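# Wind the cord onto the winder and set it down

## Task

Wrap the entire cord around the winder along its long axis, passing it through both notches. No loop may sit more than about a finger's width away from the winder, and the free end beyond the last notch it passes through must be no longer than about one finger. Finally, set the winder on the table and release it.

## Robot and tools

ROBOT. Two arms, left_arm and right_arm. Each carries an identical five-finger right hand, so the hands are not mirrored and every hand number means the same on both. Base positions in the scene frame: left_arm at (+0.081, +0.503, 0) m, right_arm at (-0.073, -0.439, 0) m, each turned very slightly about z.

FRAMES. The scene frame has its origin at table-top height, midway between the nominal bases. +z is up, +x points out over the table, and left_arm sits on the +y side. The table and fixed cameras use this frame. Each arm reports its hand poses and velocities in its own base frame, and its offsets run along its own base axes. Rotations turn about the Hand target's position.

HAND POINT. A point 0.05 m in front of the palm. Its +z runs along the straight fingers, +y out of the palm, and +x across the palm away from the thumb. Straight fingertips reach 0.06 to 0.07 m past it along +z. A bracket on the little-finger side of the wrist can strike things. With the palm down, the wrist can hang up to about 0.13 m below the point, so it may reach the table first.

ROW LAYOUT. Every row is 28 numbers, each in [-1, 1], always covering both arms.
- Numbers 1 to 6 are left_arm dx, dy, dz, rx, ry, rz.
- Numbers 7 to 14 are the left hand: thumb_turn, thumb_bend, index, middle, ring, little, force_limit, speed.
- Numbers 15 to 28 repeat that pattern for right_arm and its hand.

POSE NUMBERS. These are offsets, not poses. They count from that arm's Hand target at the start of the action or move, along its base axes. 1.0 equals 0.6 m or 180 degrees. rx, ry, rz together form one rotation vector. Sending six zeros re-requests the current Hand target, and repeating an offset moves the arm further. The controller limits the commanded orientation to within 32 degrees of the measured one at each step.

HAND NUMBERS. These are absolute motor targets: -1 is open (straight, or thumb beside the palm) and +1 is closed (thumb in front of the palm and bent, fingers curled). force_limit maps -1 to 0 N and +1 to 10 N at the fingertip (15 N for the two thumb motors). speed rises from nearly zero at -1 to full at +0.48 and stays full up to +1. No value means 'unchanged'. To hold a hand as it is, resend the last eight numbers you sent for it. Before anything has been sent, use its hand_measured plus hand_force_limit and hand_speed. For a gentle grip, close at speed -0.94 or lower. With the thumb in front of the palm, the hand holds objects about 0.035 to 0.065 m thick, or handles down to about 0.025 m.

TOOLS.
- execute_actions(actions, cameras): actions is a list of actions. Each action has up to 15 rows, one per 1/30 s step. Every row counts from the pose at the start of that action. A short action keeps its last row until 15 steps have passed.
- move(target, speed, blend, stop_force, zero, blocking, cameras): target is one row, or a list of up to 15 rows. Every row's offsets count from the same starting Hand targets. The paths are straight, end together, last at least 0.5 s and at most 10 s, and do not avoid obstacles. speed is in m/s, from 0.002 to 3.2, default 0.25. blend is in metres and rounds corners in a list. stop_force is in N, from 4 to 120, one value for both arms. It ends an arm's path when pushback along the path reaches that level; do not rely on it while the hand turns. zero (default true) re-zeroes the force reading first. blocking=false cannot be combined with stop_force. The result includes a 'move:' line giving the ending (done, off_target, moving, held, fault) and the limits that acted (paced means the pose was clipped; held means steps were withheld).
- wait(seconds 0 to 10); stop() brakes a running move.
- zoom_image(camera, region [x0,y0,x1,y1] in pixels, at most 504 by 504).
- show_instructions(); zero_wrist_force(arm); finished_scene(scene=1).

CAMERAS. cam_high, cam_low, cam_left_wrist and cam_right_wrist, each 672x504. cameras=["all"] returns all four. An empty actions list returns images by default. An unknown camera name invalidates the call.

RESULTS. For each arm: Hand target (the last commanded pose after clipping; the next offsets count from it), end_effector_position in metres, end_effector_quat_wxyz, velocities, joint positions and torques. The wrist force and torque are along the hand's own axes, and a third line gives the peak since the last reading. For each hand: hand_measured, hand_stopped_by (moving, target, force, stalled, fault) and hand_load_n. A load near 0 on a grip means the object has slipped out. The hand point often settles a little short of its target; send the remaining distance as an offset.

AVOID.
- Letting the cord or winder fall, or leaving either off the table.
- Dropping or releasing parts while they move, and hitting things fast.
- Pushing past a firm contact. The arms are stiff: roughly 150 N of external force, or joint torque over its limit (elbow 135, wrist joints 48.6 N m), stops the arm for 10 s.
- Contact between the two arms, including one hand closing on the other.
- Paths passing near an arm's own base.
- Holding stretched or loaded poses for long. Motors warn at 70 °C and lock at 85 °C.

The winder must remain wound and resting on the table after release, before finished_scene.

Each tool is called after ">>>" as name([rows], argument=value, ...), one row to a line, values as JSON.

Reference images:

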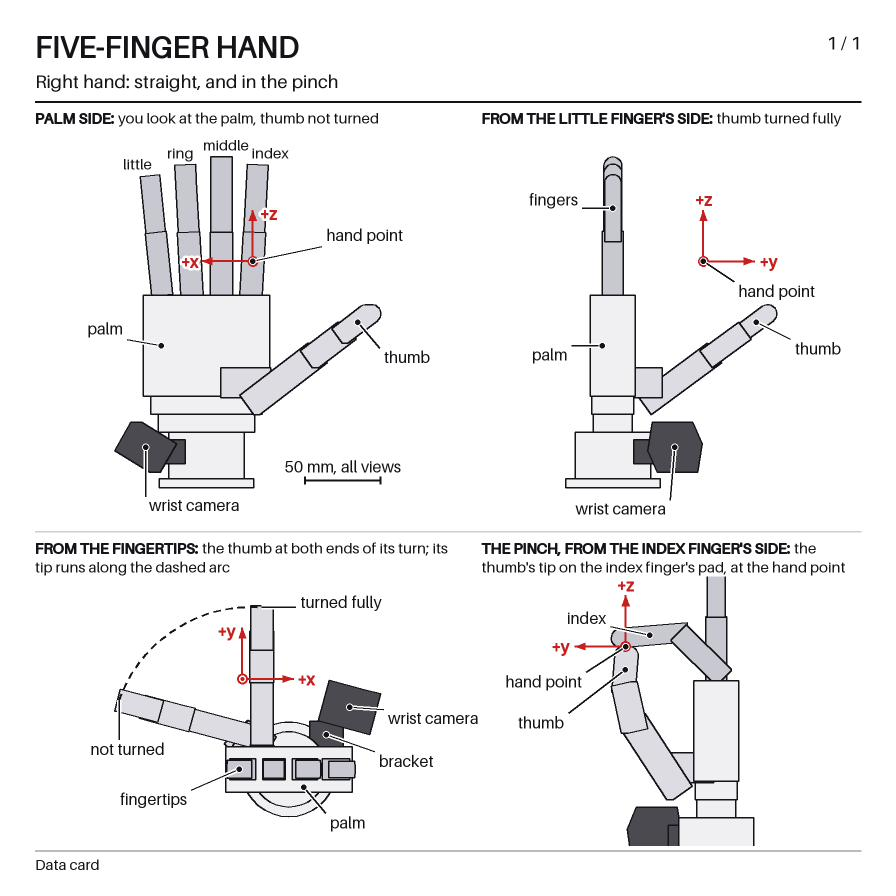

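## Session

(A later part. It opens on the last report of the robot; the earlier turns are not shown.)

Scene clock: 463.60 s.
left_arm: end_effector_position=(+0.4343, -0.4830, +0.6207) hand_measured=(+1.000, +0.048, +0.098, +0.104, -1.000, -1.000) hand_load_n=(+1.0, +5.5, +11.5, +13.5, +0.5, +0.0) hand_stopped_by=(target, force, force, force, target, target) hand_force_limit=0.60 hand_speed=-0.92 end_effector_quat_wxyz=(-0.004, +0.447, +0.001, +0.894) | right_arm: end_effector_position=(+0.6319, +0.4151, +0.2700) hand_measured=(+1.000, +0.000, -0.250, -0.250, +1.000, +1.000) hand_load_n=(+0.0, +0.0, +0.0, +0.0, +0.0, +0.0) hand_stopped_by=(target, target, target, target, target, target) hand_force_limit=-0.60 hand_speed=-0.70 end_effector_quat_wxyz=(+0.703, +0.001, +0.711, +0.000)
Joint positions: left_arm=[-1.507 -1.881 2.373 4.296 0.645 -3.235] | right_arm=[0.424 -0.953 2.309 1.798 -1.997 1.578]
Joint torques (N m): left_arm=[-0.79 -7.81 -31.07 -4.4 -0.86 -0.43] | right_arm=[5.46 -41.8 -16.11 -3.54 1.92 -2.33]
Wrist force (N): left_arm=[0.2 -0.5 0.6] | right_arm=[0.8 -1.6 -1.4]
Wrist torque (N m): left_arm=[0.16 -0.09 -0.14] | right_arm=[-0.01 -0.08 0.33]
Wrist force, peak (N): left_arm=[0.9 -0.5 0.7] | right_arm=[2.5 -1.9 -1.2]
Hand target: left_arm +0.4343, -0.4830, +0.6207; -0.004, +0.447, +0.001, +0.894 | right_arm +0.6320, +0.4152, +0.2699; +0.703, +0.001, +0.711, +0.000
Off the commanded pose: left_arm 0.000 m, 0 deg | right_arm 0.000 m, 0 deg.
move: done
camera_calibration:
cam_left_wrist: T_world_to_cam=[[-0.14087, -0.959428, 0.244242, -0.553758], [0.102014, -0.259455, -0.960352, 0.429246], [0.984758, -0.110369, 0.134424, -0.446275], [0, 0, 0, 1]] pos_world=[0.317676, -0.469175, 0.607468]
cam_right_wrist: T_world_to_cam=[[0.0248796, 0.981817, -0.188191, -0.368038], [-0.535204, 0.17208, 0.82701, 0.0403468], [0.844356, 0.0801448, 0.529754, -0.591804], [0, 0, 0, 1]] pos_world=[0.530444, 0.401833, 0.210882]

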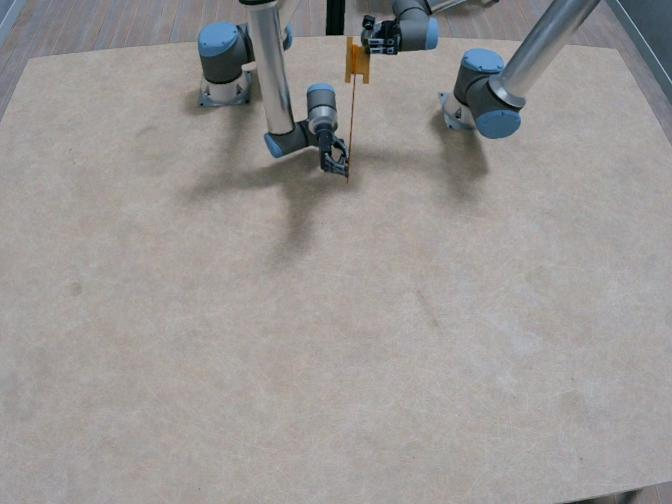

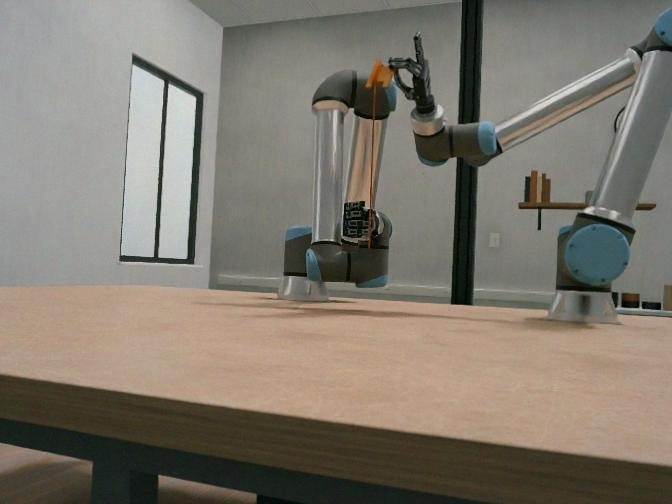

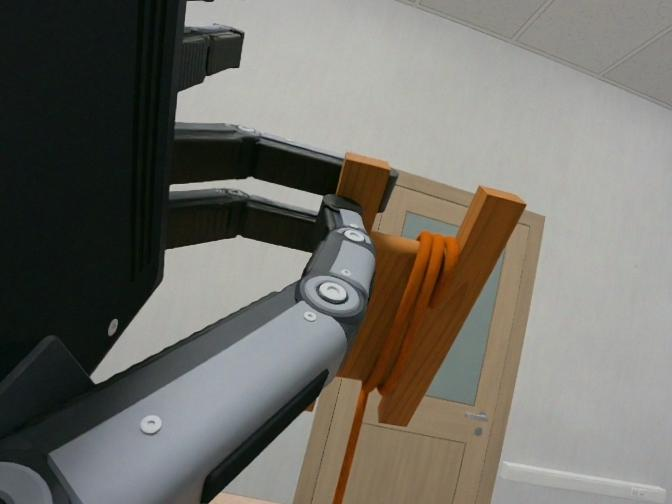

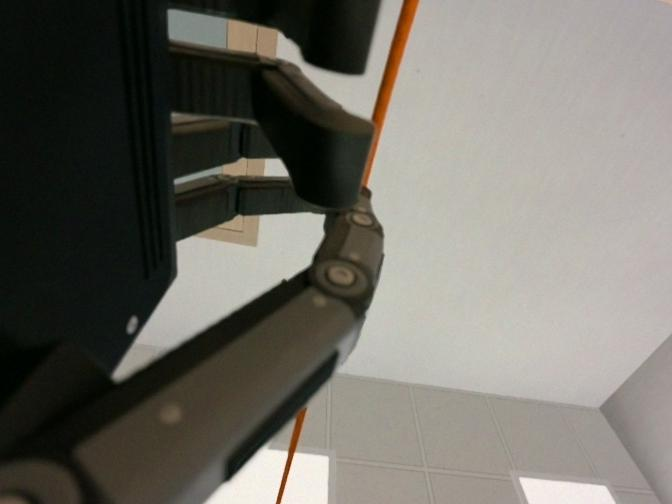

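>>> move([
  [0,0,0,0,0,0,1,0.08,0.8,0.8,-1,-1,0.6,-0.92,-0.0017,0.0063,0,0,0,0,1,0.0,-0.25,-0.25,1,1,-0.6,-0.7],
  [0,0,0,0,0,0,1,0.08,0.8,0.8,-1,-1,0.6,-0.92,-0.0017,0.0063,0,0,0,0,1,0.0,0.6,0.6,1,1,-0.6,-0.94],
], speed=0.2, cameras=["cam_right_wrist"])

Scene clock: 467.37 s.
left_arm: end_effector_position=(+0.4343, -0.4830, +0.6207) hand_measured=(+1.000, +0.048, +0.098, +0.104, -1.000, -1.000) hand_load_n=(+1.0, +6.0, +11.5, +13.5, +0.0, +0.0) hand_stopped_by=(target, force, force, force, target, target) hand_force_limit=0.60 hand_speed=-0.92 end_effector_quat_wxyz=(-0.004, +0.447, +0.001, +0.894) | right_arm: end_effector_position=(+0.6309, +0.4189, +0.2699) hand_measured=(+1.000, +0.000, +0.172, +0.166, +1.000, +1.000) hand_load_n=(+0.0, +2.0, +2.0, +3.0, +0.0, +0.0) hand_stopped_by=(target, target, force, force, target, target) hand_force_limit=-0.60 hand_speed=-0.94 end_effector_quat_wxyz=(+0.703, +0.001, +0.711, +0.000)
Joint positions: left_arm=[-1.507 -1.881 2.373 4.296 0.645 -3.235] | right_arm=[0.432 -0.952 2.305 1.8 -2.005 1.578]
Joint torques (N m): left_arm=[-0.26 -7.21 -31.18 -3.78 -0.81 -0.36] | right_arm=[9.29 -44.25 -15.45 -0.39 -3.33 0.55]
Wrist force (N): left_arm=[0.9 -0.3 0.4] | right_arm=[0.7 -1.6 -1.2]
Wrist torque (N m): left_arm=[0.20 -0.20 -0.08] | right_arm=[-0.03 -0.06 0.31]
Wrist force, peak (N): left_arm=[1.1 -0.5 0.4] | right_arm=[1.2 -2.1 -1.3]
Hand target: left_arm +0.4343, -0.4830, +0.6207; -0.004, +0.447, +0.001, +0.894 | right_arm +0.6309, +0.4189, +0.2699; +0.703, +0.001, +0.711, +0.000
Off the commanded pose: left_arm 0.000 m, 0 deg | right_arm 0.000 m, 0 deg.
move: done
camera_calibration:
cam_right_wrist: T_world_to_cam=[[0.0248126, 0.981812, -0.188228, -0.371736], [-0.535334, 0.172064, 0.826929, 0.0394152], [0.844276, 0.0802468, 0.529866, -0.591181], [0, 0, 0, 1]] pos_world=[0.529444, 0.405633, 0.210682]
Images, in order (width x height): cam_right_wrist 672x504.

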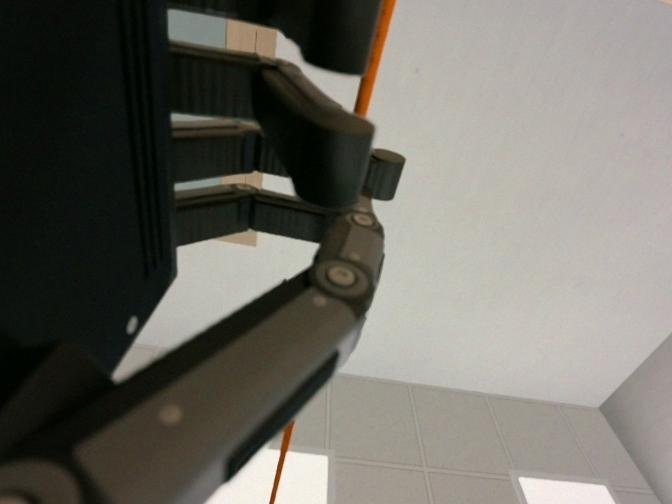

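>>> move([
  [0,0,0,0,0,0,1,0.08,0.8,0.8,-1,-1,0.6,-0.92,-0.035,-0.0633,0.0583,-0.5,0,0,1,0.0,0.6,0.6,1,1,-0.6,-0.94],
  [0,0,0,0,0,0,1,0.08,0.8,0.8,-1,-1,0.6,-0.92,-0.3017,-0.0633,0.2167,-0.5,0,0,1,0.0,0.6,0.6,1,1,-0.6,-0.94],
  [0,0,0,0,0,0,1,0.08,0.8,0.8,-1,-1,0.6,-0.92,-0.41,-0.0567,0.5667,-0.5,0,0,1,0.0,0.6,0.6,1,1,-0.6,-0.94],
  [0,0,0,0,0,0,1,0.08,0.8,0.8,-1,-1,0.6,-0.92,-0.385,-0.0317,0.7667,-0.5,0,0,1,0.0,0.6,0.6,1,1,-0.6,-0.94],
  [0,0,0,0,0,0,1,0.08,0.8,0.8,-1,-1,0.6,-0.92,-0.2683,0.0233,0.8833,-0.5,0,0,1,0.0,0.6,0.6,1,1,-0.6,-0.94],
  [0,0,0,0,0,0,1,0.08,0.8,0.8,-1,-1,0.6,-0.92,-0.0517,0.0233,0.95,-0.5,0,0,1,0.0,0.6,0.6,1,1,-0.6,-0.94],
], speed=[0.7,0.25,0.25,0.25,0.2,0.2], blend=0.02, cameras=["all"])

>>> zoom_image(camera="cam_high", region=[310, 0, 400, 110])

Scene clock: 473.07 s.
left_arm: end_effector_position=(+0.4343, -0.4830, +0.6207) hand_measured=(+1.000, +0.048, +0.098, +0.104, -1.000, -1.000) hand_load_n=(+1.0, +6.0, +11.5, +13.0, +0.0, +0.0) hand_stopped_by=(target, force, force, force, target, target) hand_force_limit=0.60 hand_speed=-0.92 end_effector_quat_wxyz=(-0.004, +0.447, +0.001, +0.894) | right_arm: end_effector_position=(+0.5997, +0.4329, +0.8398) hand_measured=(+1.000, +0.000, +0.172, +0.166, +1.000, +1.000) hand_load_n=(-0.5, +2.5, +2.0, +3.0, +0.0, +0.0) hand_stopped_by=(target, target, force, force, target, target) hand_force_limit=-0.60 hand_speed=-0.94 end_effector_quat_wxyz=(+0.498, -0.496, +0.503, -0.503)
Joint positions: left_arm=[-1.507 -1.881 2.373 4.296 0.645 -3.235] | right_arm=[0.544 -1.698 1.713 3.124 -2.126 0.001]
Joint torques (N m): left_arm=[-0.29 -7.51 -31.46 -4.28 -0.69 -0.42] | right_arm=[-18.65 -17.61 -48.34 -0.2 2.34 1.78]
Wrist force (N): left_arm=[0.5 -0.1 0.2] | right_arm=[-0.8 0.0 -1.1]
Wrist torque (N m): left_arm=[0.25 -0.13 -0.11] | right_arm=[0.03 0.04 -0.20]
Wrist force, peak (N): left_arm=[0.8 -0.6 0.7] | right_arm=[1.0 -1.8 -1.7]
Hand target: left_arm +0.4343, -0.4830, +0.6207; -0.004, +0.447, +0.001, +0.894 | right_arm +0.5999, +0.4329, +0.8399; +0.498, -0.496, +0.503, -0.503
Off the commanded pose: left_arm 0.000 m, 0 deg | right_arm 0.000 m, 0 deg.
move: done
camera_calibration:
cam_left_wrist: T_world_to_cam=[[-0.14087, -0.959428, 0.244242, -0.553758], [0.102014, -0.259455, -0.960352, 0.429246], [0.984758, -0.110369, 0.134424, -0.446275], [0, 0, 0, 1]] pos_world=[0.317676, -0.469175, 0.607468]
cam_right_wrist: T_world_to_cam=[[0.0248126, -0.188228, -0.981812, 0.895643], [-0.535334, 0.826929, -0.172064, 0.104435], [0.844276, 0.529866, -0.0802468, -0.550246], [0, 0, 0, 1]] pos_world=[0.498244, 0.373782, 0.853167]

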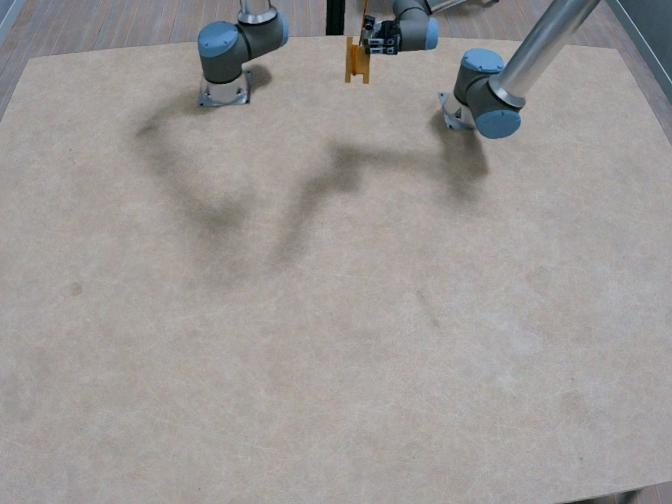

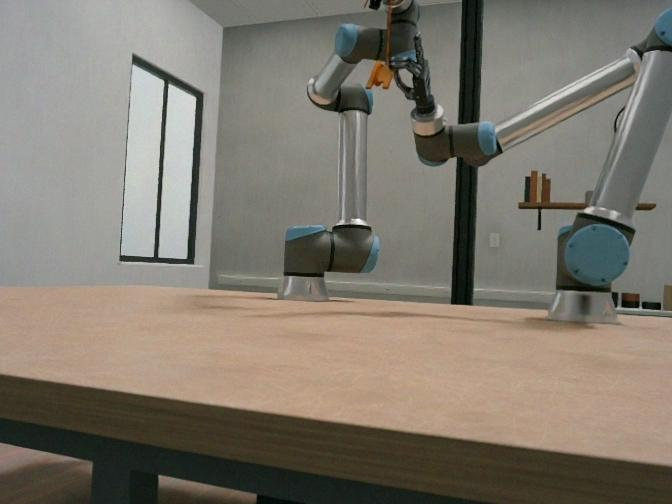

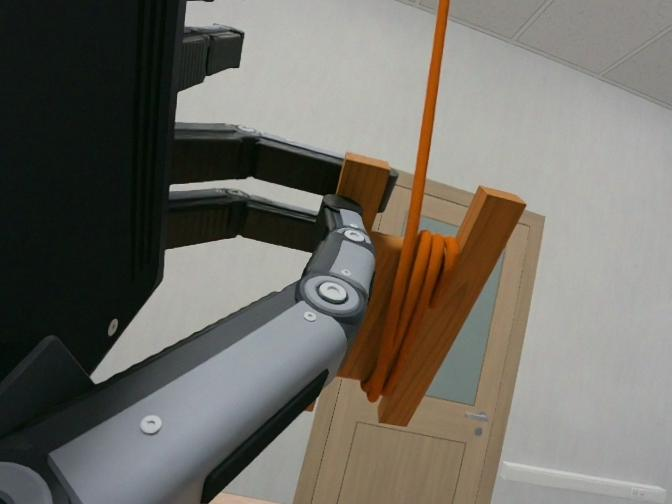

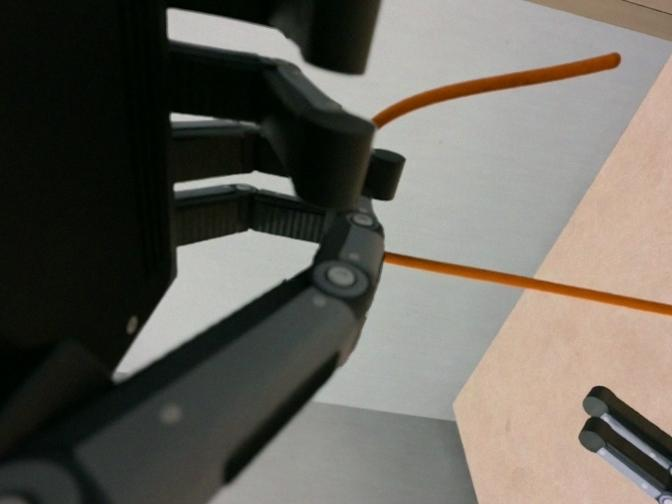

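Scaled by 4.582 from the camera's 672x504 image, which has a finer 960x720 frame.

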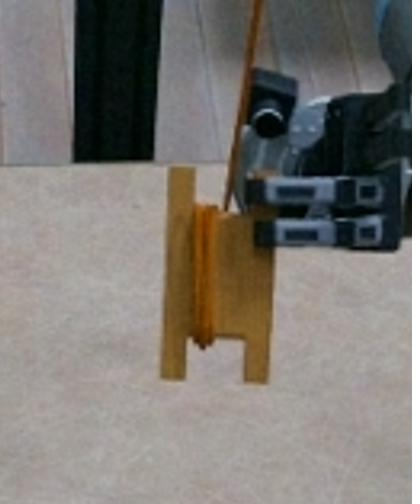

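>>> move([
  [0,0,0,0,0,0,1,0.08,0.8,0.8,-1,-1,0.6,-0.92,0.1,-0.0715,-0.0167,0,0,0,1,0.0,0.6,0.6,1,1,-0.6,-0.94],
  [0,0,0,0,0,0,1,0.08,0.8,0.8,-1,-1,0.6,-0.92,0.225,-0.1382,-0.12,0,0,0,1,0.0,0.6,0.6,1,1,-0.6,-0.94],
  [0,0,0,0,0,0,1,0.08,0.8,0.8,-1,-1,0.6,-0.92,0.3,-0.1465,-0.2333,0,0,0,1,0.0,0.6,0.6,1,1,-0.6,-0.94],
  [0,0,0,0,0,0,1,0.08,0.8,0.8,-1,-1,0.6,-0.92,0.3217,-0.1465,-0.3667,0,0,0,1,0.0,0.6,0.6,1,1,-0.6,-0.94],
  [0,0,0,0,0,0,1,0.08,0.8,0.8,-1,-1,0.6,-0.92,0.275,-0.1382,-0.5133,0,0,0,1,0.0,0.6,0.6,1,1,-0.6,-0.94],
  [0,0,0,0,0,0,1,0.08,0.8,0.8,-1,-1,0.6,-0.92,0.22,-0.08,-0.6133,0,-0.1,0,1,0.0,0.6,0.6,1,1,-0.6,-0.94],
  [0,0,0,0,0,0,1,0.08,0.8,0.8,-1,-1,0.6,-0.92,0.1917,-0.0215,-0.63,0,-0.2,0,1,0.0,0.6,0.6,1,1,-0.6,-0.94],
], speed=0.22, blend=0.02, cameras=["all"])

>>> zoom_image(camera="cam_high", region=[310, 0, 400, 110])

>>> zoom_image(camera="cam_low", region=[330, 0, 450, 160])

Scene clock: 477.63 s.
left_arm: end_effector_position=(+0.4343, -0.4830, +0.6207) hand_measured=(+1.000, +0.048, +0.098, +0.104, -1.000, -1.000) hand_load_n=(+1.0, +6.0, +11.5, +13.5, +0.0, +0.0) hand_stopped_by=(target, force, force, force, target, target) hand_force_limit=0.60 hand_speed=-0.92 end_effector_quat_wxyz=(-0.004, +0.447, +0.001, +0.894) | right_arm: end_effector_position=(+0.7149, +0.4200, +0.4619) hand_measured=(+1.000, +0.000, +0.172, +0.166, +1.000, +1.000) hand_load_n=(+0.0, +2.5, +2.0, +3.0, +0.0, +0.0) hand_stopped_by=(target, target, force, force, target, target) hand_force_limit=-0.60 hand_speed=-0.94 end_effector_quat_wxyz=(+0.629, -0.317, +0.324, -0.631)
Joint positions: left_arm=[-1.507 -1.881 2.373 4.296 0.645 -3.235] | right_arm=[0.411 -1.047 1.959 1.555 -1.909 -0.25]
Joint torques (N m): left_arm=[0.91 -7.66 -32.08 -3.99 -0.25 -0.51] | right_arm=[10.84 -48.78 -29.9 -0.83 2.87 -2.57]
Wrist force (N): left_arm=[0.4 -0.5 0.4] | right_arm=[-1.0 -0.5 -1.7]
Wrist torque (N m): left_arm=[0.17 -0.11 -0.12] | right_arm=[0.00 0.06 0.04]
Wrist force, peak (N): left_arm=[1.0 -0.5 0.5] | right_arm=[-1.3 -0.6 -2.2]
Hand target: left_arm +0.4343, -0.4830, +0.6207; -0.004, +0.447, +0.001, +0.894 | right_arm +0.7149, +0.4200, +0.4619; +0.629, -0.317, +0.324, -0.631
Off the commanded pose: left_arm 0.000 m, 0 deg | right_arm 0.000 m, 0 deg.
move: done
camera_calibration:
cam_left_wrist: T_world_to_cam=[[-0.14087, -0.959428, 0.244242, -0.553758], [0.102014, -0.259455, -0.960352, 0.429246], [0.984758, -0.110369, 0.134424, -0.446275], [0, 0, 0, 1]] pos_world=[0.317676, -0.469175, 0.607468]
cam_right_wrist: T_world_to_cam=[[0.59695, -0.188144, -0.779905, 0.0169694], [-0.332118, 0.826954, -0.453702, 0.0966153], [0.730307, 0.529857, 0.431164, -0.825667], [0, 0, 0, 1]] pos_world=[0.624949, 0.360782, 0.413067]

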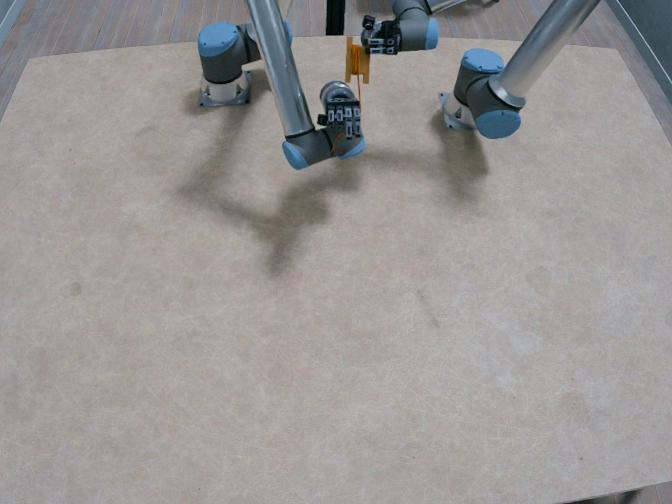

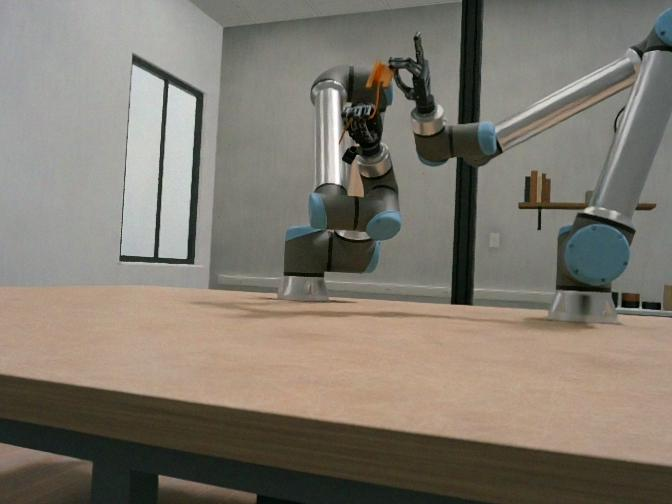

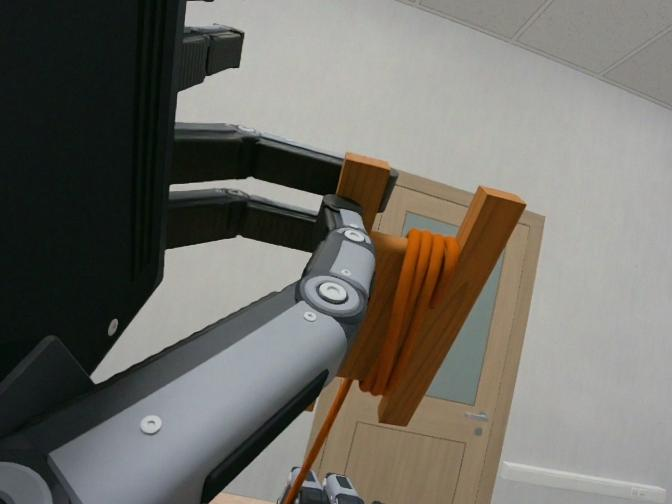

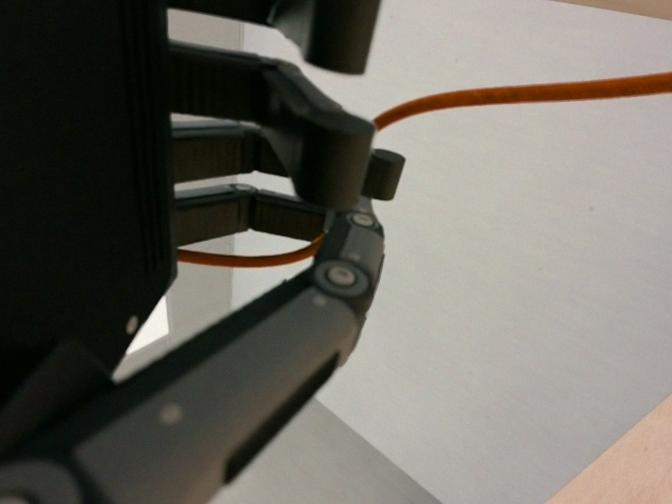

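Scaled by 4.582 from the camera's 672x504 image, which has a finer 960x720 frame.

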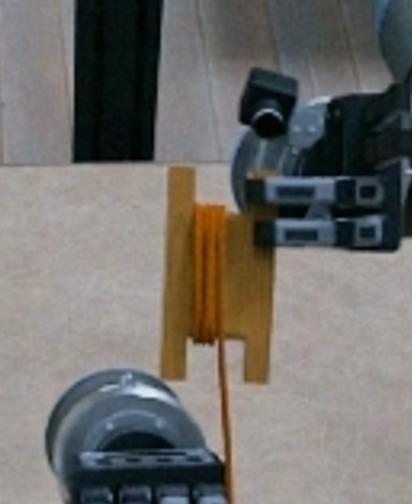

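Scaled by 3.150 from the camera's 672x504 image, which has a finer 960x720 frame.

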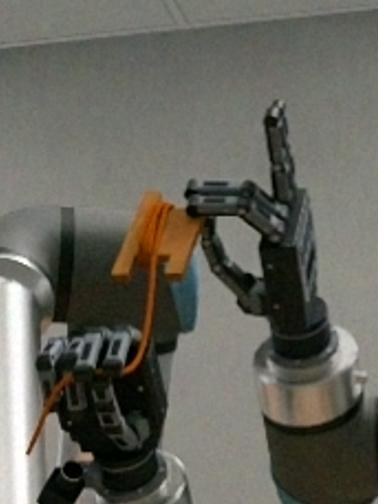

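>>> move([
  [0,0,0,0,0,0,1,0.08,0.8,0.8,-1,-1,0.6,-0.92,-0.0333,-0.0083,-0.0167,0,0,0,1,0.0,0.6,0.6,1,1,-0.6,-0.94],
  [0,0,0,0,0,0,1,0.08,0.8,0.8,-1,-1,0.6,-0.92,-0.1283,-0.005,-0.0533,0.4821,0.1566,0.1566,1,0.0,0.6,0.6,1,1,-0.6,-0.94],
], speed=0.6, blend=0.01)

>>> move([
  [0,0,0,0,0,0,1,0.08,0.8,0.8,-1,-1,0.6,-0.92,0,0,0,0,0,0,1,0.0,-0.25,-0.25,1,1,-0.6,-0.7],
  [0,0,0,0,0,0,1,0.08,0.8,0.8,-1,-1,0.6,-0.92,-0.0083,0.003,-0.1333,0,0,0,1,0.0,-0.25,-0.25,1,1,-0.6,-0.7],
], speed=0.25, cameras=["all"])

>>> zoom_image(camera="cam_low", region=[330, 50, 450, 250])

Scene clock: 482.83 s.
left_arm: end_effector_position=(+0.4343, -0.4830, +0.6207) hand_measured=(+1.000, +0.048, +0.098, +0.104, -1.000, -1.000) hand_load_n=(+1.0, +6.0, +11.5, +13.5, +0.0, +0.0) hand_stopped_by=(target, force, force, force, target, target) hand_force_limit=0.60 hand_speed=-0.92 end_effector_quat_wxyz=(-0.004, +0.447, +0.001, +0.894) | right_arm: end_effector_position=(+0.6380, +0.4170, +0.4299) hand_measured=(+1.000, +0.000, +0.172, +0.166, +1.000, +1.000) hand_load_n=(-0.5, +2.0, +2.0, +3.0, +0.0, +0.0) hand_stopped_by=(target, target, force, force, target, target) hand_force_limit=-0.60 hand_speed=-0.94 end_effector_quat_wxyz=(+0.703, +0.002, +0.711, +0.000) end_effector_velocity=(+0.000, +0.000, +0.000) end_effector_angular_velocity=(+0.005, +0.001, +0.003)
Joint positions: left_arm=[-1.507 -1.881 2.373 4.296 0.645 -3.235] | right_arm=[0.423 -1.273 2.285 2.141 -1.995 1.577]
Joint velocities: left_arm=[within noise] | right_arm=[0 -0.001 0.001 0.001 0.003 0.005]
Joint torques (N m): left_arm=[0.33 -6.68 -30.97 -4.14 -0.88 -0.15] | right_arm=[-17.4 -54.43 -17.16 0.01 2.79 1.88]
Wrist force (N): left_arm=[0.7 -0.4 0.1] | right_arm=[0.7 -1.7 -1.3]
Wrist torque (N m): left_arm=[0.20 -0.16 -0.10] | right_arm=[-0.02 -0.07 0.07]
Wrist force, peak (N): left_arm=[0.9 -0.4 0.7] | right_arm=[-1.0 -0.8 -2.4]
Hand target: left_arm +0.4343, -0.4830, +0.6207; -0.004, +0.447, +0.001, +0.894 | right_arm +0.6380, +0.4170, +0.4299; +0.703, +0.002, +0.711, +0.000
Off the commanded pose: left_arm 0.000 m, 0 deg | right_arm 0.000 m, 0 deg.
move: done

Scene clock: 484.73 s.
left_arm: end_effector_position=(+0.4343, -0.4830, +0.6207) hand_measured=(+1.000, +0.048, +0.098, +0.104, -1.000, -1.000) hand_load_n=(+1.0, +5.5, +11.5, +13.0, +0.0, +0.0) hand_stopped_by=(target, force, force, force, target, target) hand_force_limit=0.60 hand_speed=-0.92 end_effector_quat_wxyz=(-0.004, +0.447, +0.001, +0.894) | right_arm: end_effector_position=(+0.6330, +0.4188, +0.3501) hand_measured=(+1.000, +0.000, -0.250, -0.250, +1.000, +1.000) hand_load_n=(+0.0, +0.0, +0.0, +0.0, +0.0, +0.0) hand_stopped_by=(target, target, target, target, target, target) hand_force_limit=-0.60 hand_speed=-0.70 end_effector_quat_wxyz=(+0.703, +0.002, +0.711, +0.000)
Joint positions: left_arm=[-1.507 -1.881 2.373 4.296 0.645 -3.235] | right_arm=[0.43 -1.12 2.308 1.965 -2.003 1.578]
Joint torques (N m): left_arm=[-0.42 -7.46 -31.56 -4.2 -0.64 -0.44] | right_arm=[10.42 -37.77 -22.84 -3.69 -3.44 -2.52]
Wrist force (N): left_arm=[1.0 -0.9 0.0] | right_arm=[1.0 -1.5 -1.6]
Wrist torque (N m): left_arm=[0.14 -0.20 -0.10] | right_arm=[0.01 -0.10 0.33]
Wrist force, peak (N): left_arm=[1.0 -0.5 0.7] | right_arm=[2.2 -1.8 -1.5]
Hand target: left_arm +0.4343, -0.4830, +0.6207; -0.004, +0.447, +0.001, +0.894 | right_arm +0.6330, +0.4188, +0.3499; +0.703, +0.002, +0.711, +0.000
Off the commanded pose: left_arm 0.000 m, 0 deg | right_arm 0.000 m, 0 deg.
move: done
camera_calibration:
cam_left_wrist: T_world_to_cam=[[-0.14087, -0.959428, 0.244242, -0.553758], [0.102014, -0.259455, -0.960352, 0.429246], [0.984758, -0.110369, 0.134424, -0.446275], [0, 0, 0, 1]] pos_world=[0.317676, -0.469175, 0.607468]
cam_right_wrist: T_world_to_cam=[[0.0248326, 0.98186, -0.187973, -0.356696], [-0.535124, 0.171879, 0.827103, -0.0259041], [0.844409, 0.0800496, 0.529685, -0.635294], [0, 0, 0, 1]] pos_world=[0.531444, 0.405533, 0.290882]

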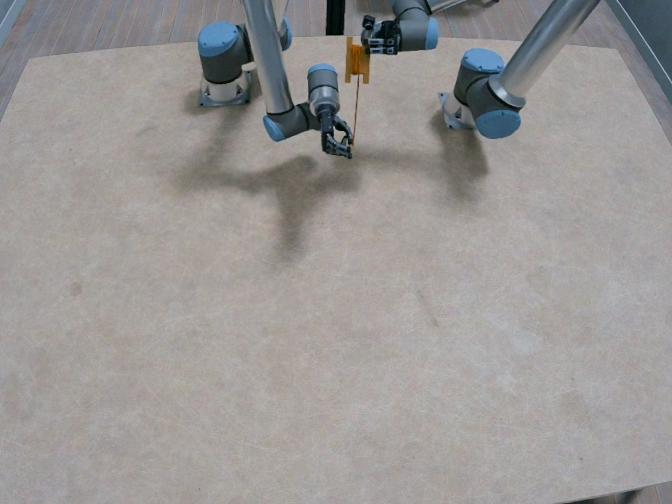

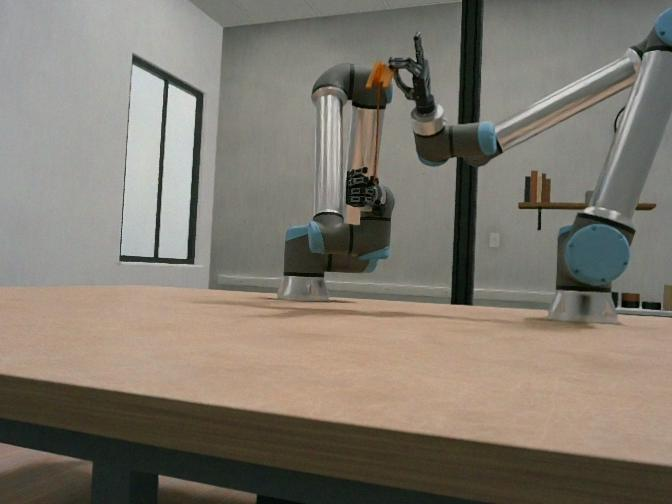

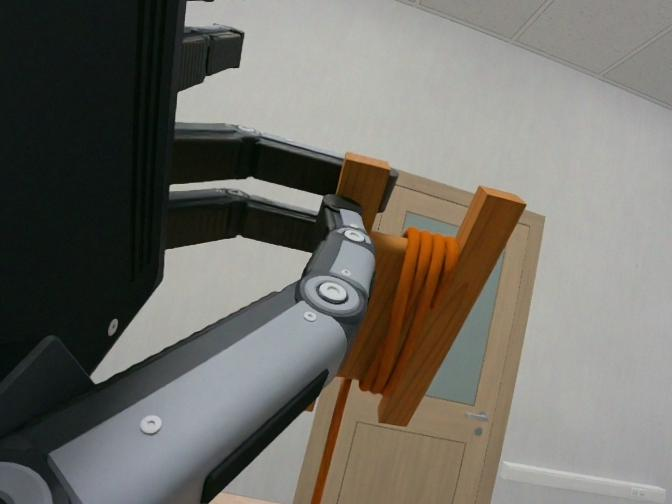

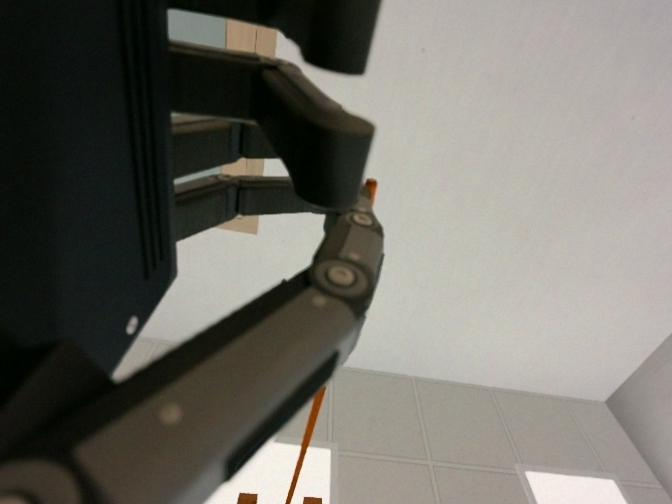

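Scaled by 2.520 from the camera's 672x504 image, which has a finer 960x720 frame.

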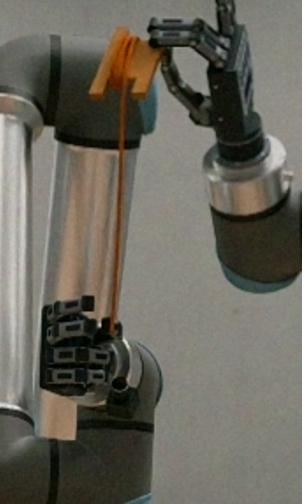

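>>> move([
  [0,0,0,0,0,0,1,0.08,0.8,0.8,-1,-1,0.6,-0.92,-0.0017,0.0077,0.0233,0,0,0,1,0.0,-0.25,-0.25,1,1,-0.6,-0.7],
  [0,0,0,0,0,0,1,0.08,0.8,0.8,-1,-1,0.6,-0.92,-0.0017,0.0077,0.0233,0,0,0,1,0.0,0.6,0.6,1,1,-0.6,-0.94],
], speed=0.2, cameras=["cam_right_wrist"])

Scene clock: 488.67 s.
left_arm: end_effector_position=(+0.4343, -0.4830, +0.6207) hand_measured=(+1.000, +0.048, +0.098, +0.104, -1.000, -1.000) hand_load_n=(+1.0, +6.0, +11.5, +13.5, +0.0, +0.0) hand_stopped_by=(target, force, force, force, target, target) hand_force_limit=0.60 hand_speed=-0.92 end_effector_quat_wxyz=(-0.004, +0.447, +0.001, +0.894) | right_arm: end_effector_position=(+0.6320, +0.4234, +0.3639) hand_measured=(+1.000, +0.000, +0.172, +0.160, +1.000, +1.000) hand_load_n=(-0.5, +0.5, +2.5, +2.5, +0.0, +0.0) hand_stopped_by=(target, target, force, force, target, target) hand_force_limit=-0.60 hand_speed=-0.94 end_effector_quat_wxyz=(+0.703, +0.002, +0.711, +0.000)
Joint positions: left_arm=[-1.507 -1.881 2.373 4.296 0.645 -3.235] | right_arm=[0.44 -1.146 2.301 1.997 -2.012 1.578]
Joint torques (N m): left_arm=[0.02 -6.69 -31.74 -4.33 -0.46 -0.33] | right_arm=[9.75 -60.3 -22.58 -0.41 -3.3 0.77]
Wrist force (N): left_arm=[0.5 0.0 0.1] | right_arm=[0.8 -1.5 -1.3]
Wrist torque (N m): left_arm=[0.26 -0.13 -0.10] | right_arm=[0.01 -0.08 0.31]
Wrist force, peak (N): left_arm=[0.6 -0.8 0.6] | right_arm=[1.1 -2.0 -1.6]
Hand target: left_arm +0.4343, -0.4830, +0.6207; -0.004, +0.447, +0.001, +0.894 | right_arm +0.6320, +0.4234, +0.3639; +0.703, +0.002, +0.711, +0.000
Off the commanded pose: left_arm 0.000 m, 0 deg | right_arm 0.000 m, 0 deg.
move: done
camera_calibration:
cam_right_wrist: T_world_to_cam=[[0.0248473, 0.981862, -0.18796, -0.358588], [-0.535194, 0.17187, 0.82706, -0.0386724], [0.844364, 0.0800449, 0.529757, -0.642177], [0, 0, 0, 1]] pos_world=[0.530444, 0.410133, 0.304782]
Images, in order (width x height): cam_right_wrist 672x504.

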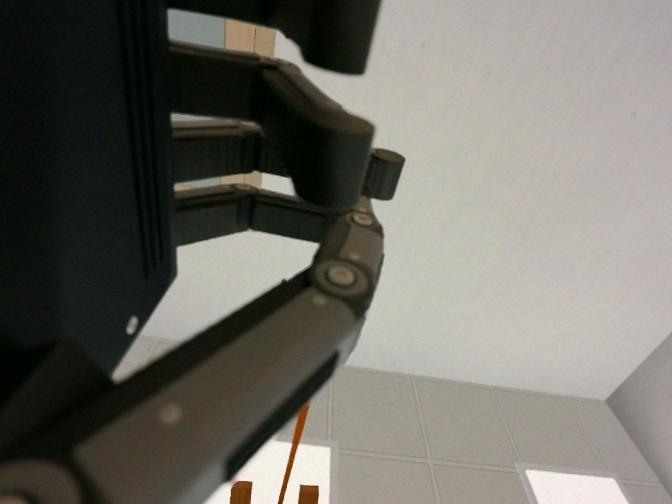

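>>> move([
  [0,0,0,0,0,0,1,0.08,0.8,0.8,-1,-1,0.6,-0.92,-0.0367,-0.064,0.0517,-0.5,0,0,1,0.0,0.6,0.6,1,1,-0.6,-0.94],
  [0,0,0,0,0,0,1,0.08,0.8,0.8,-1,-1,0.6,-0.92,-0.22,-0.0673,0.16,-0.5,0,0,1,0.0,0.6,0.6,1,1,-0.6,-0.94],
  [0,0,0,0,0,0,1,0.08,0.8,0.8,-1,-1,0.6,-0.92,-0.2783,-0.064,0.3933,-0.5,0,0,1,0.0,0.6,0.6,1,1,-0.6,-0.94],
  [0,0,0,0,0,0,1,0.08,0.8,0.8,-1,-1,0.6,-0.92,-0.2567,-0.039,0.5267,-0.5,0,0,1,0.0,0.6,0.6,1,1,-0.6,-0.94],
  [0,0,0,0,0,0,1,0.08,0.8,0.8,-1,-1,0.6,-0.92,-0.185,0.0143,0.6168,-0.5,0,0,1,0.0,0.6,0.6,1,1,-0.6,-0.94],
  [0,0,0,0,0,0,1,0.08,0.8,0.8,-1,-1,0.6,-0.92,-0.0583,0.016,0.66,-0.5,0,0,1,0.0,0.6,0.6,1,1,-0.6,-0.94],
], speed=[0.7,0.2,0.2,0.2,0.15,0.15], blend=0.02, cameras=["all"])

>>> zoom_image(camera="cam_high", region=[310, 0, 400, 110])

Scene clock: 493.87 s.
left_arm: end_effector_position=(+0.4343, -0.4830, +0.6207) hand_measured=(+1.000, +0.048, +0.098, +0.104, -1.000, -1.000) hand_load_n=(+1.0, +6.0, +11.5, +13.5, +0.0, +0.0) hand_stopped_by=(target, force, force, force, target, target) hand_force_limit=0.60 hand_speed=-0.92 end_effector_quat_wxyz=(-0.004, +0.447, +0.001, +0.894) | right_arm: end_effector_position=(+0.5967, +0.4330, +0.7598) hand_measured=(+1.000, +0.000, +0.172, +0.160, +1.000, +1.000) hand_load_n=(-0.5, +0.5, +2.5, +2.5, +0.0, +0.0) hand_stopped_by=(target, target, force, force, target, target) hand_force_limit=-0.60 hand_speed=-0.94 end_effector_quat_wxyz=(+0.498, -0.496, +0.503, -0.502)
Joint positions: left_arm=[-1.507 -1.881 2.373 4.296 0.645 -3.235] | right_arm=[0.548 -1.689 1.847 2.982 -2.129 0.001]
Joint torques (N m): left_arm=[1.43 -6.92 -32.01 -4.2 -0.65 -0.17] | right_arm=[-13.94 -15.53 -48.33 0.02 2.52 1.65]
Wrist force (N): left_arm=[0.5 -0.3 0.3] | right_arm=[-0.9 0.0 -0.7]
Wrist torque (N m): left_arm=[0.21 -0.12 -0.12] | right_arm=[0.02 0.05 -0.20]
Wrist force, peak (N): left_arm=[0.8 -0.5 0.9] | right_arm=[1.1 -1.8 -1.5]
Hand target: left_arm +0.4343, -0.4830, +0.6207; -0.004, +0.447, +0.001, +0.894 | right_arm +0.5970, +0.4330, +0.7599; +0.498, -0.496, +0.503, -0.502
Off the commanded pose: left_arm 0.000 m, 0 deg | right_arm 0.000 m, 0 deg.
move: done
camera_calibration:
cam_left_wrist: T_world_to_cam=[[-0.14087, -0.959428, 0.244242, -0.553758], [0.102014, -0.259455, -0.960352, 0.429246], [0.984758, -0.110369, 0.134424, -0.446275], [0, 0, 0, 1]] pos_world=[0.317676, -0.469175, 0.607468]
cam_right_wrist: T_world_to_cam=[[0.0249302, -0.187908, -0.98187, 0.81696], [-0.535179, 0.827069, -0.171871, 0.0886859], [0.844371, 0.529761, -0.0799456, -0.554434], [0, 0, 0, 1]] pos_world=[0.495244, 0.373882, 0.773067]

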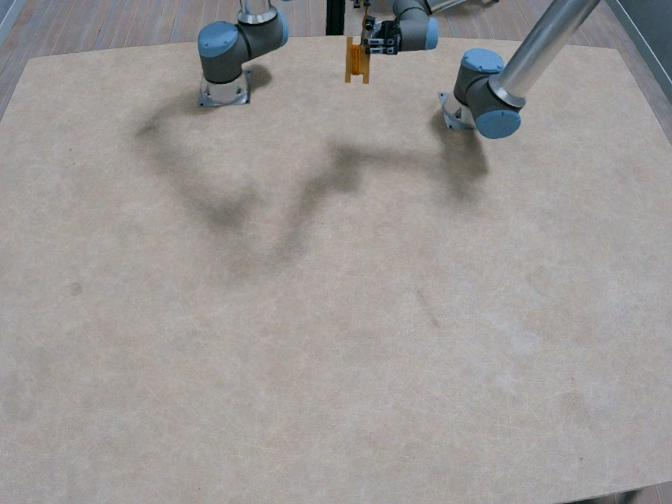

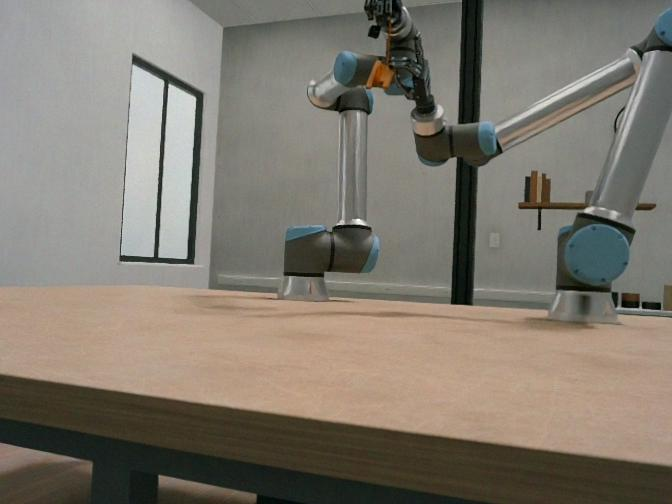

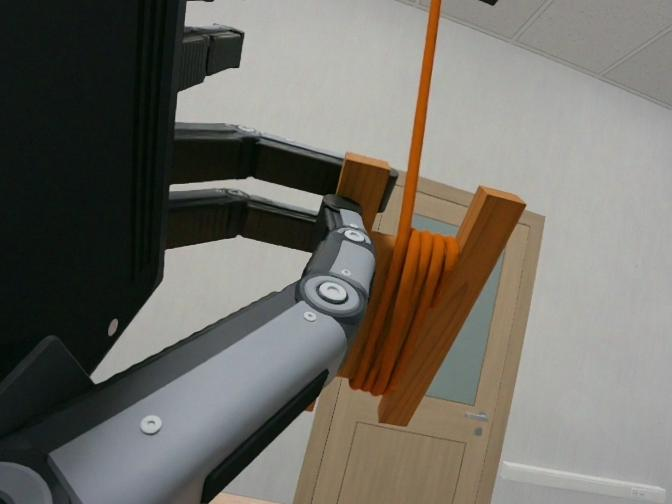

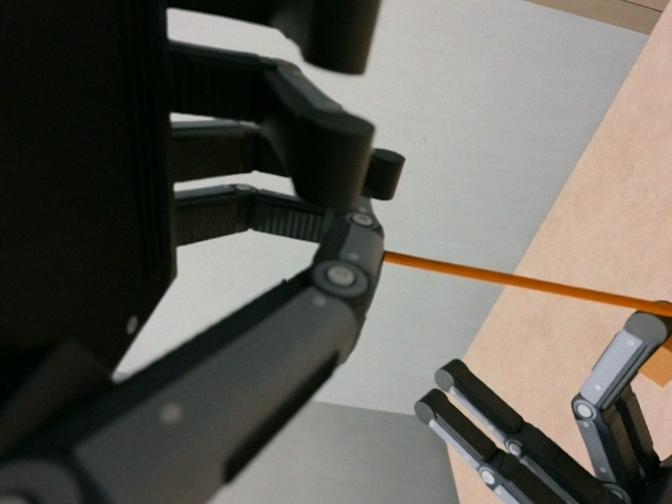

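Scaled by 4.582 from the camera's 672x504 image, which has a finer 960x720 frame.

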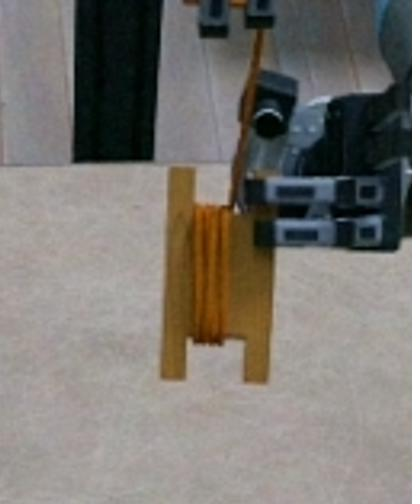

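>>> move([
  [0,0,0,0,0,0,1,0.08,0.8,0.8,-1,-1,0.6,-0.92,0.08,-0.055,-0.025,0,0,0,1,0.0,0.6,0.6,1,1,-0.6,-0.94],
  [0,0,0,0,0,0,1,0.08,0.8,0.8,-1,-1,0.6,-0.92,0.1383,-0.105,-0.0833,0,0,0,1,0.0,0.6,0.6,1,1,-0.6,-0.94],
  [0,0,0,0,0,0,1,0.08,0.8,0.8,-1,-1,0.6,-0.92,0.155,-0.1467,-0.1667,0,0,0,1,0.0,0.6,0.6,1,1,-0.6,-0.94],
], speed=0.15, blend=0.015, cameras=["cam_high","cam_low","cam_left_wrist"])

>>> zoom_image(camera="cam_high", region=[310, 0, 400, 110])

Scene clock: 497.30 s.
left_arm: end_effector_position=(+0.4343, -0.4830, +0.6207) hand_measured=(+1.000, +0.048, +0.098, +0.104, -1.000, -1.000) hand_load_n=(+1.0, +6.5, +11.0, +13.5, +0.0, +0.0) hand_stopped_by=(target, force, force, force, target, target) hand_force_limit=0.60 hand_speed=-0.92 end_effector_quat_wxyz=(-0.004, +0.447, +0.001, +0.894) | right_arm: end_effector_position=(+0.6899, +0.3451, +0.6600) hand_measured=(+1.000, +0.000, +0.172, +0.160, +1.000, +1.000) hand_load_n=(-0.5, +0.5, +2.0, +2.5, +0.0, +0.0) hand_stopped_by=(target, target, force, force, target, target) hand_force_limit=-0.60 hand_speed=-0.94 end_effector_quat_wxyz=(+0.498, -0.496, +0.503, -0.502)
Joint positions: left_arm=[-1.507 -1.881 2.373 4.296 0.645 -3.235] | right_arm=[0.308 -1.635 1.979 2.796 -1.889 0.002]
Joint torques (N m): left_arm=[1.01 -5.73 -32.41 -4.28 -0.69 -0.06] | right_arm=[-17.42 -20.49 -34.85 -3.74 2.51 -2.3]
Wrist force (N): left_arm=[0.6 0.2 1.0] | right_arm=[-1.6 0.0 -1.7]
Wrist torque (N m): left_arm=[0.19 -0.19 -0.09] | right_arm=[0.03 0.09 -0.21]
Wrist force, peak (N): left_arm=[1.0 -0.7 0.5] | right_arm=[-1.9 -0.2 -1.4]
Hand target: left_arm +0.4343, -0.4830, +0.6207; -0.004, +0.447, +0.001, +0.894 | right_arm +0.6900, +0.3450, +0.6599; +0.498, -0.496, +0.503, -0.502
Off the commanded pose: left_arm 0.000 m, 0 deg | right_arm 0.000 m, 0 deg.
move: done
camera_calibration:
cam_left_wrist: T_world_to_cam=[[-0.14087, -0.959428, 0.244242, -0.553758], [0.102014, -0.259455, -0.960352, 0.429246], [0.984758, -0.110369, 0.134424, -0.446275], [0, 0, 0, 1]] pos_world=[0.317676, -0.469175, 0.607468]
Images, in order (width x height): cam_high 672x504, cam_low 672x504, cam_left_wrist 672x504.

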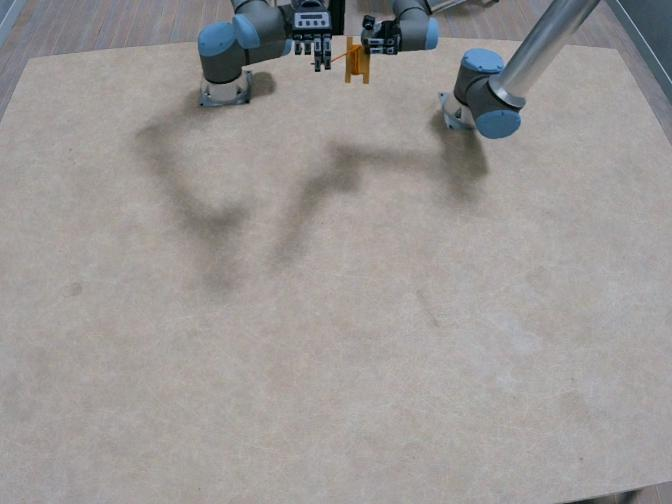

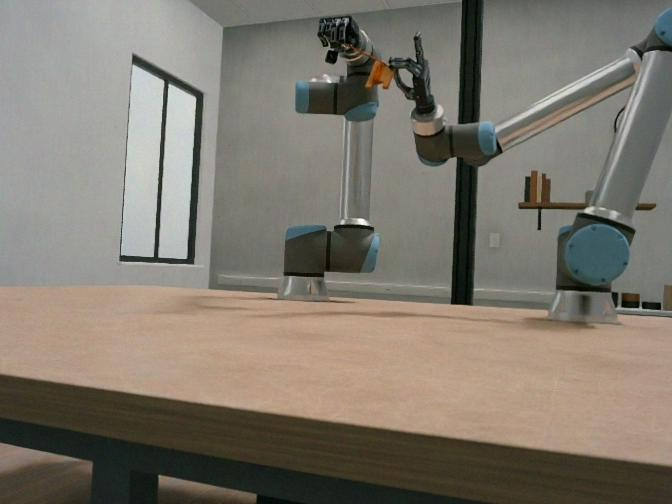

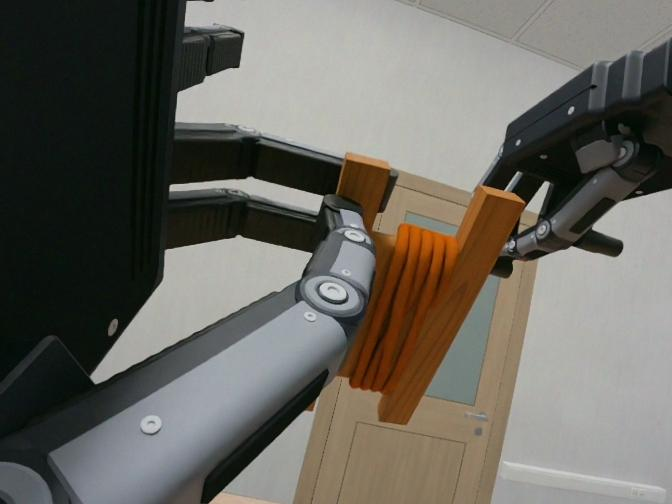

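Scaled by 4.582 from the camera's 672x504 image, which has a finer 960x720 frame.

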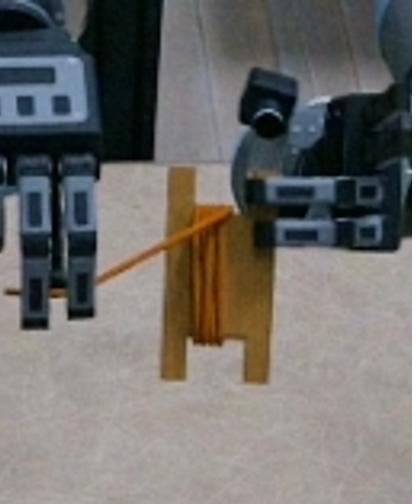

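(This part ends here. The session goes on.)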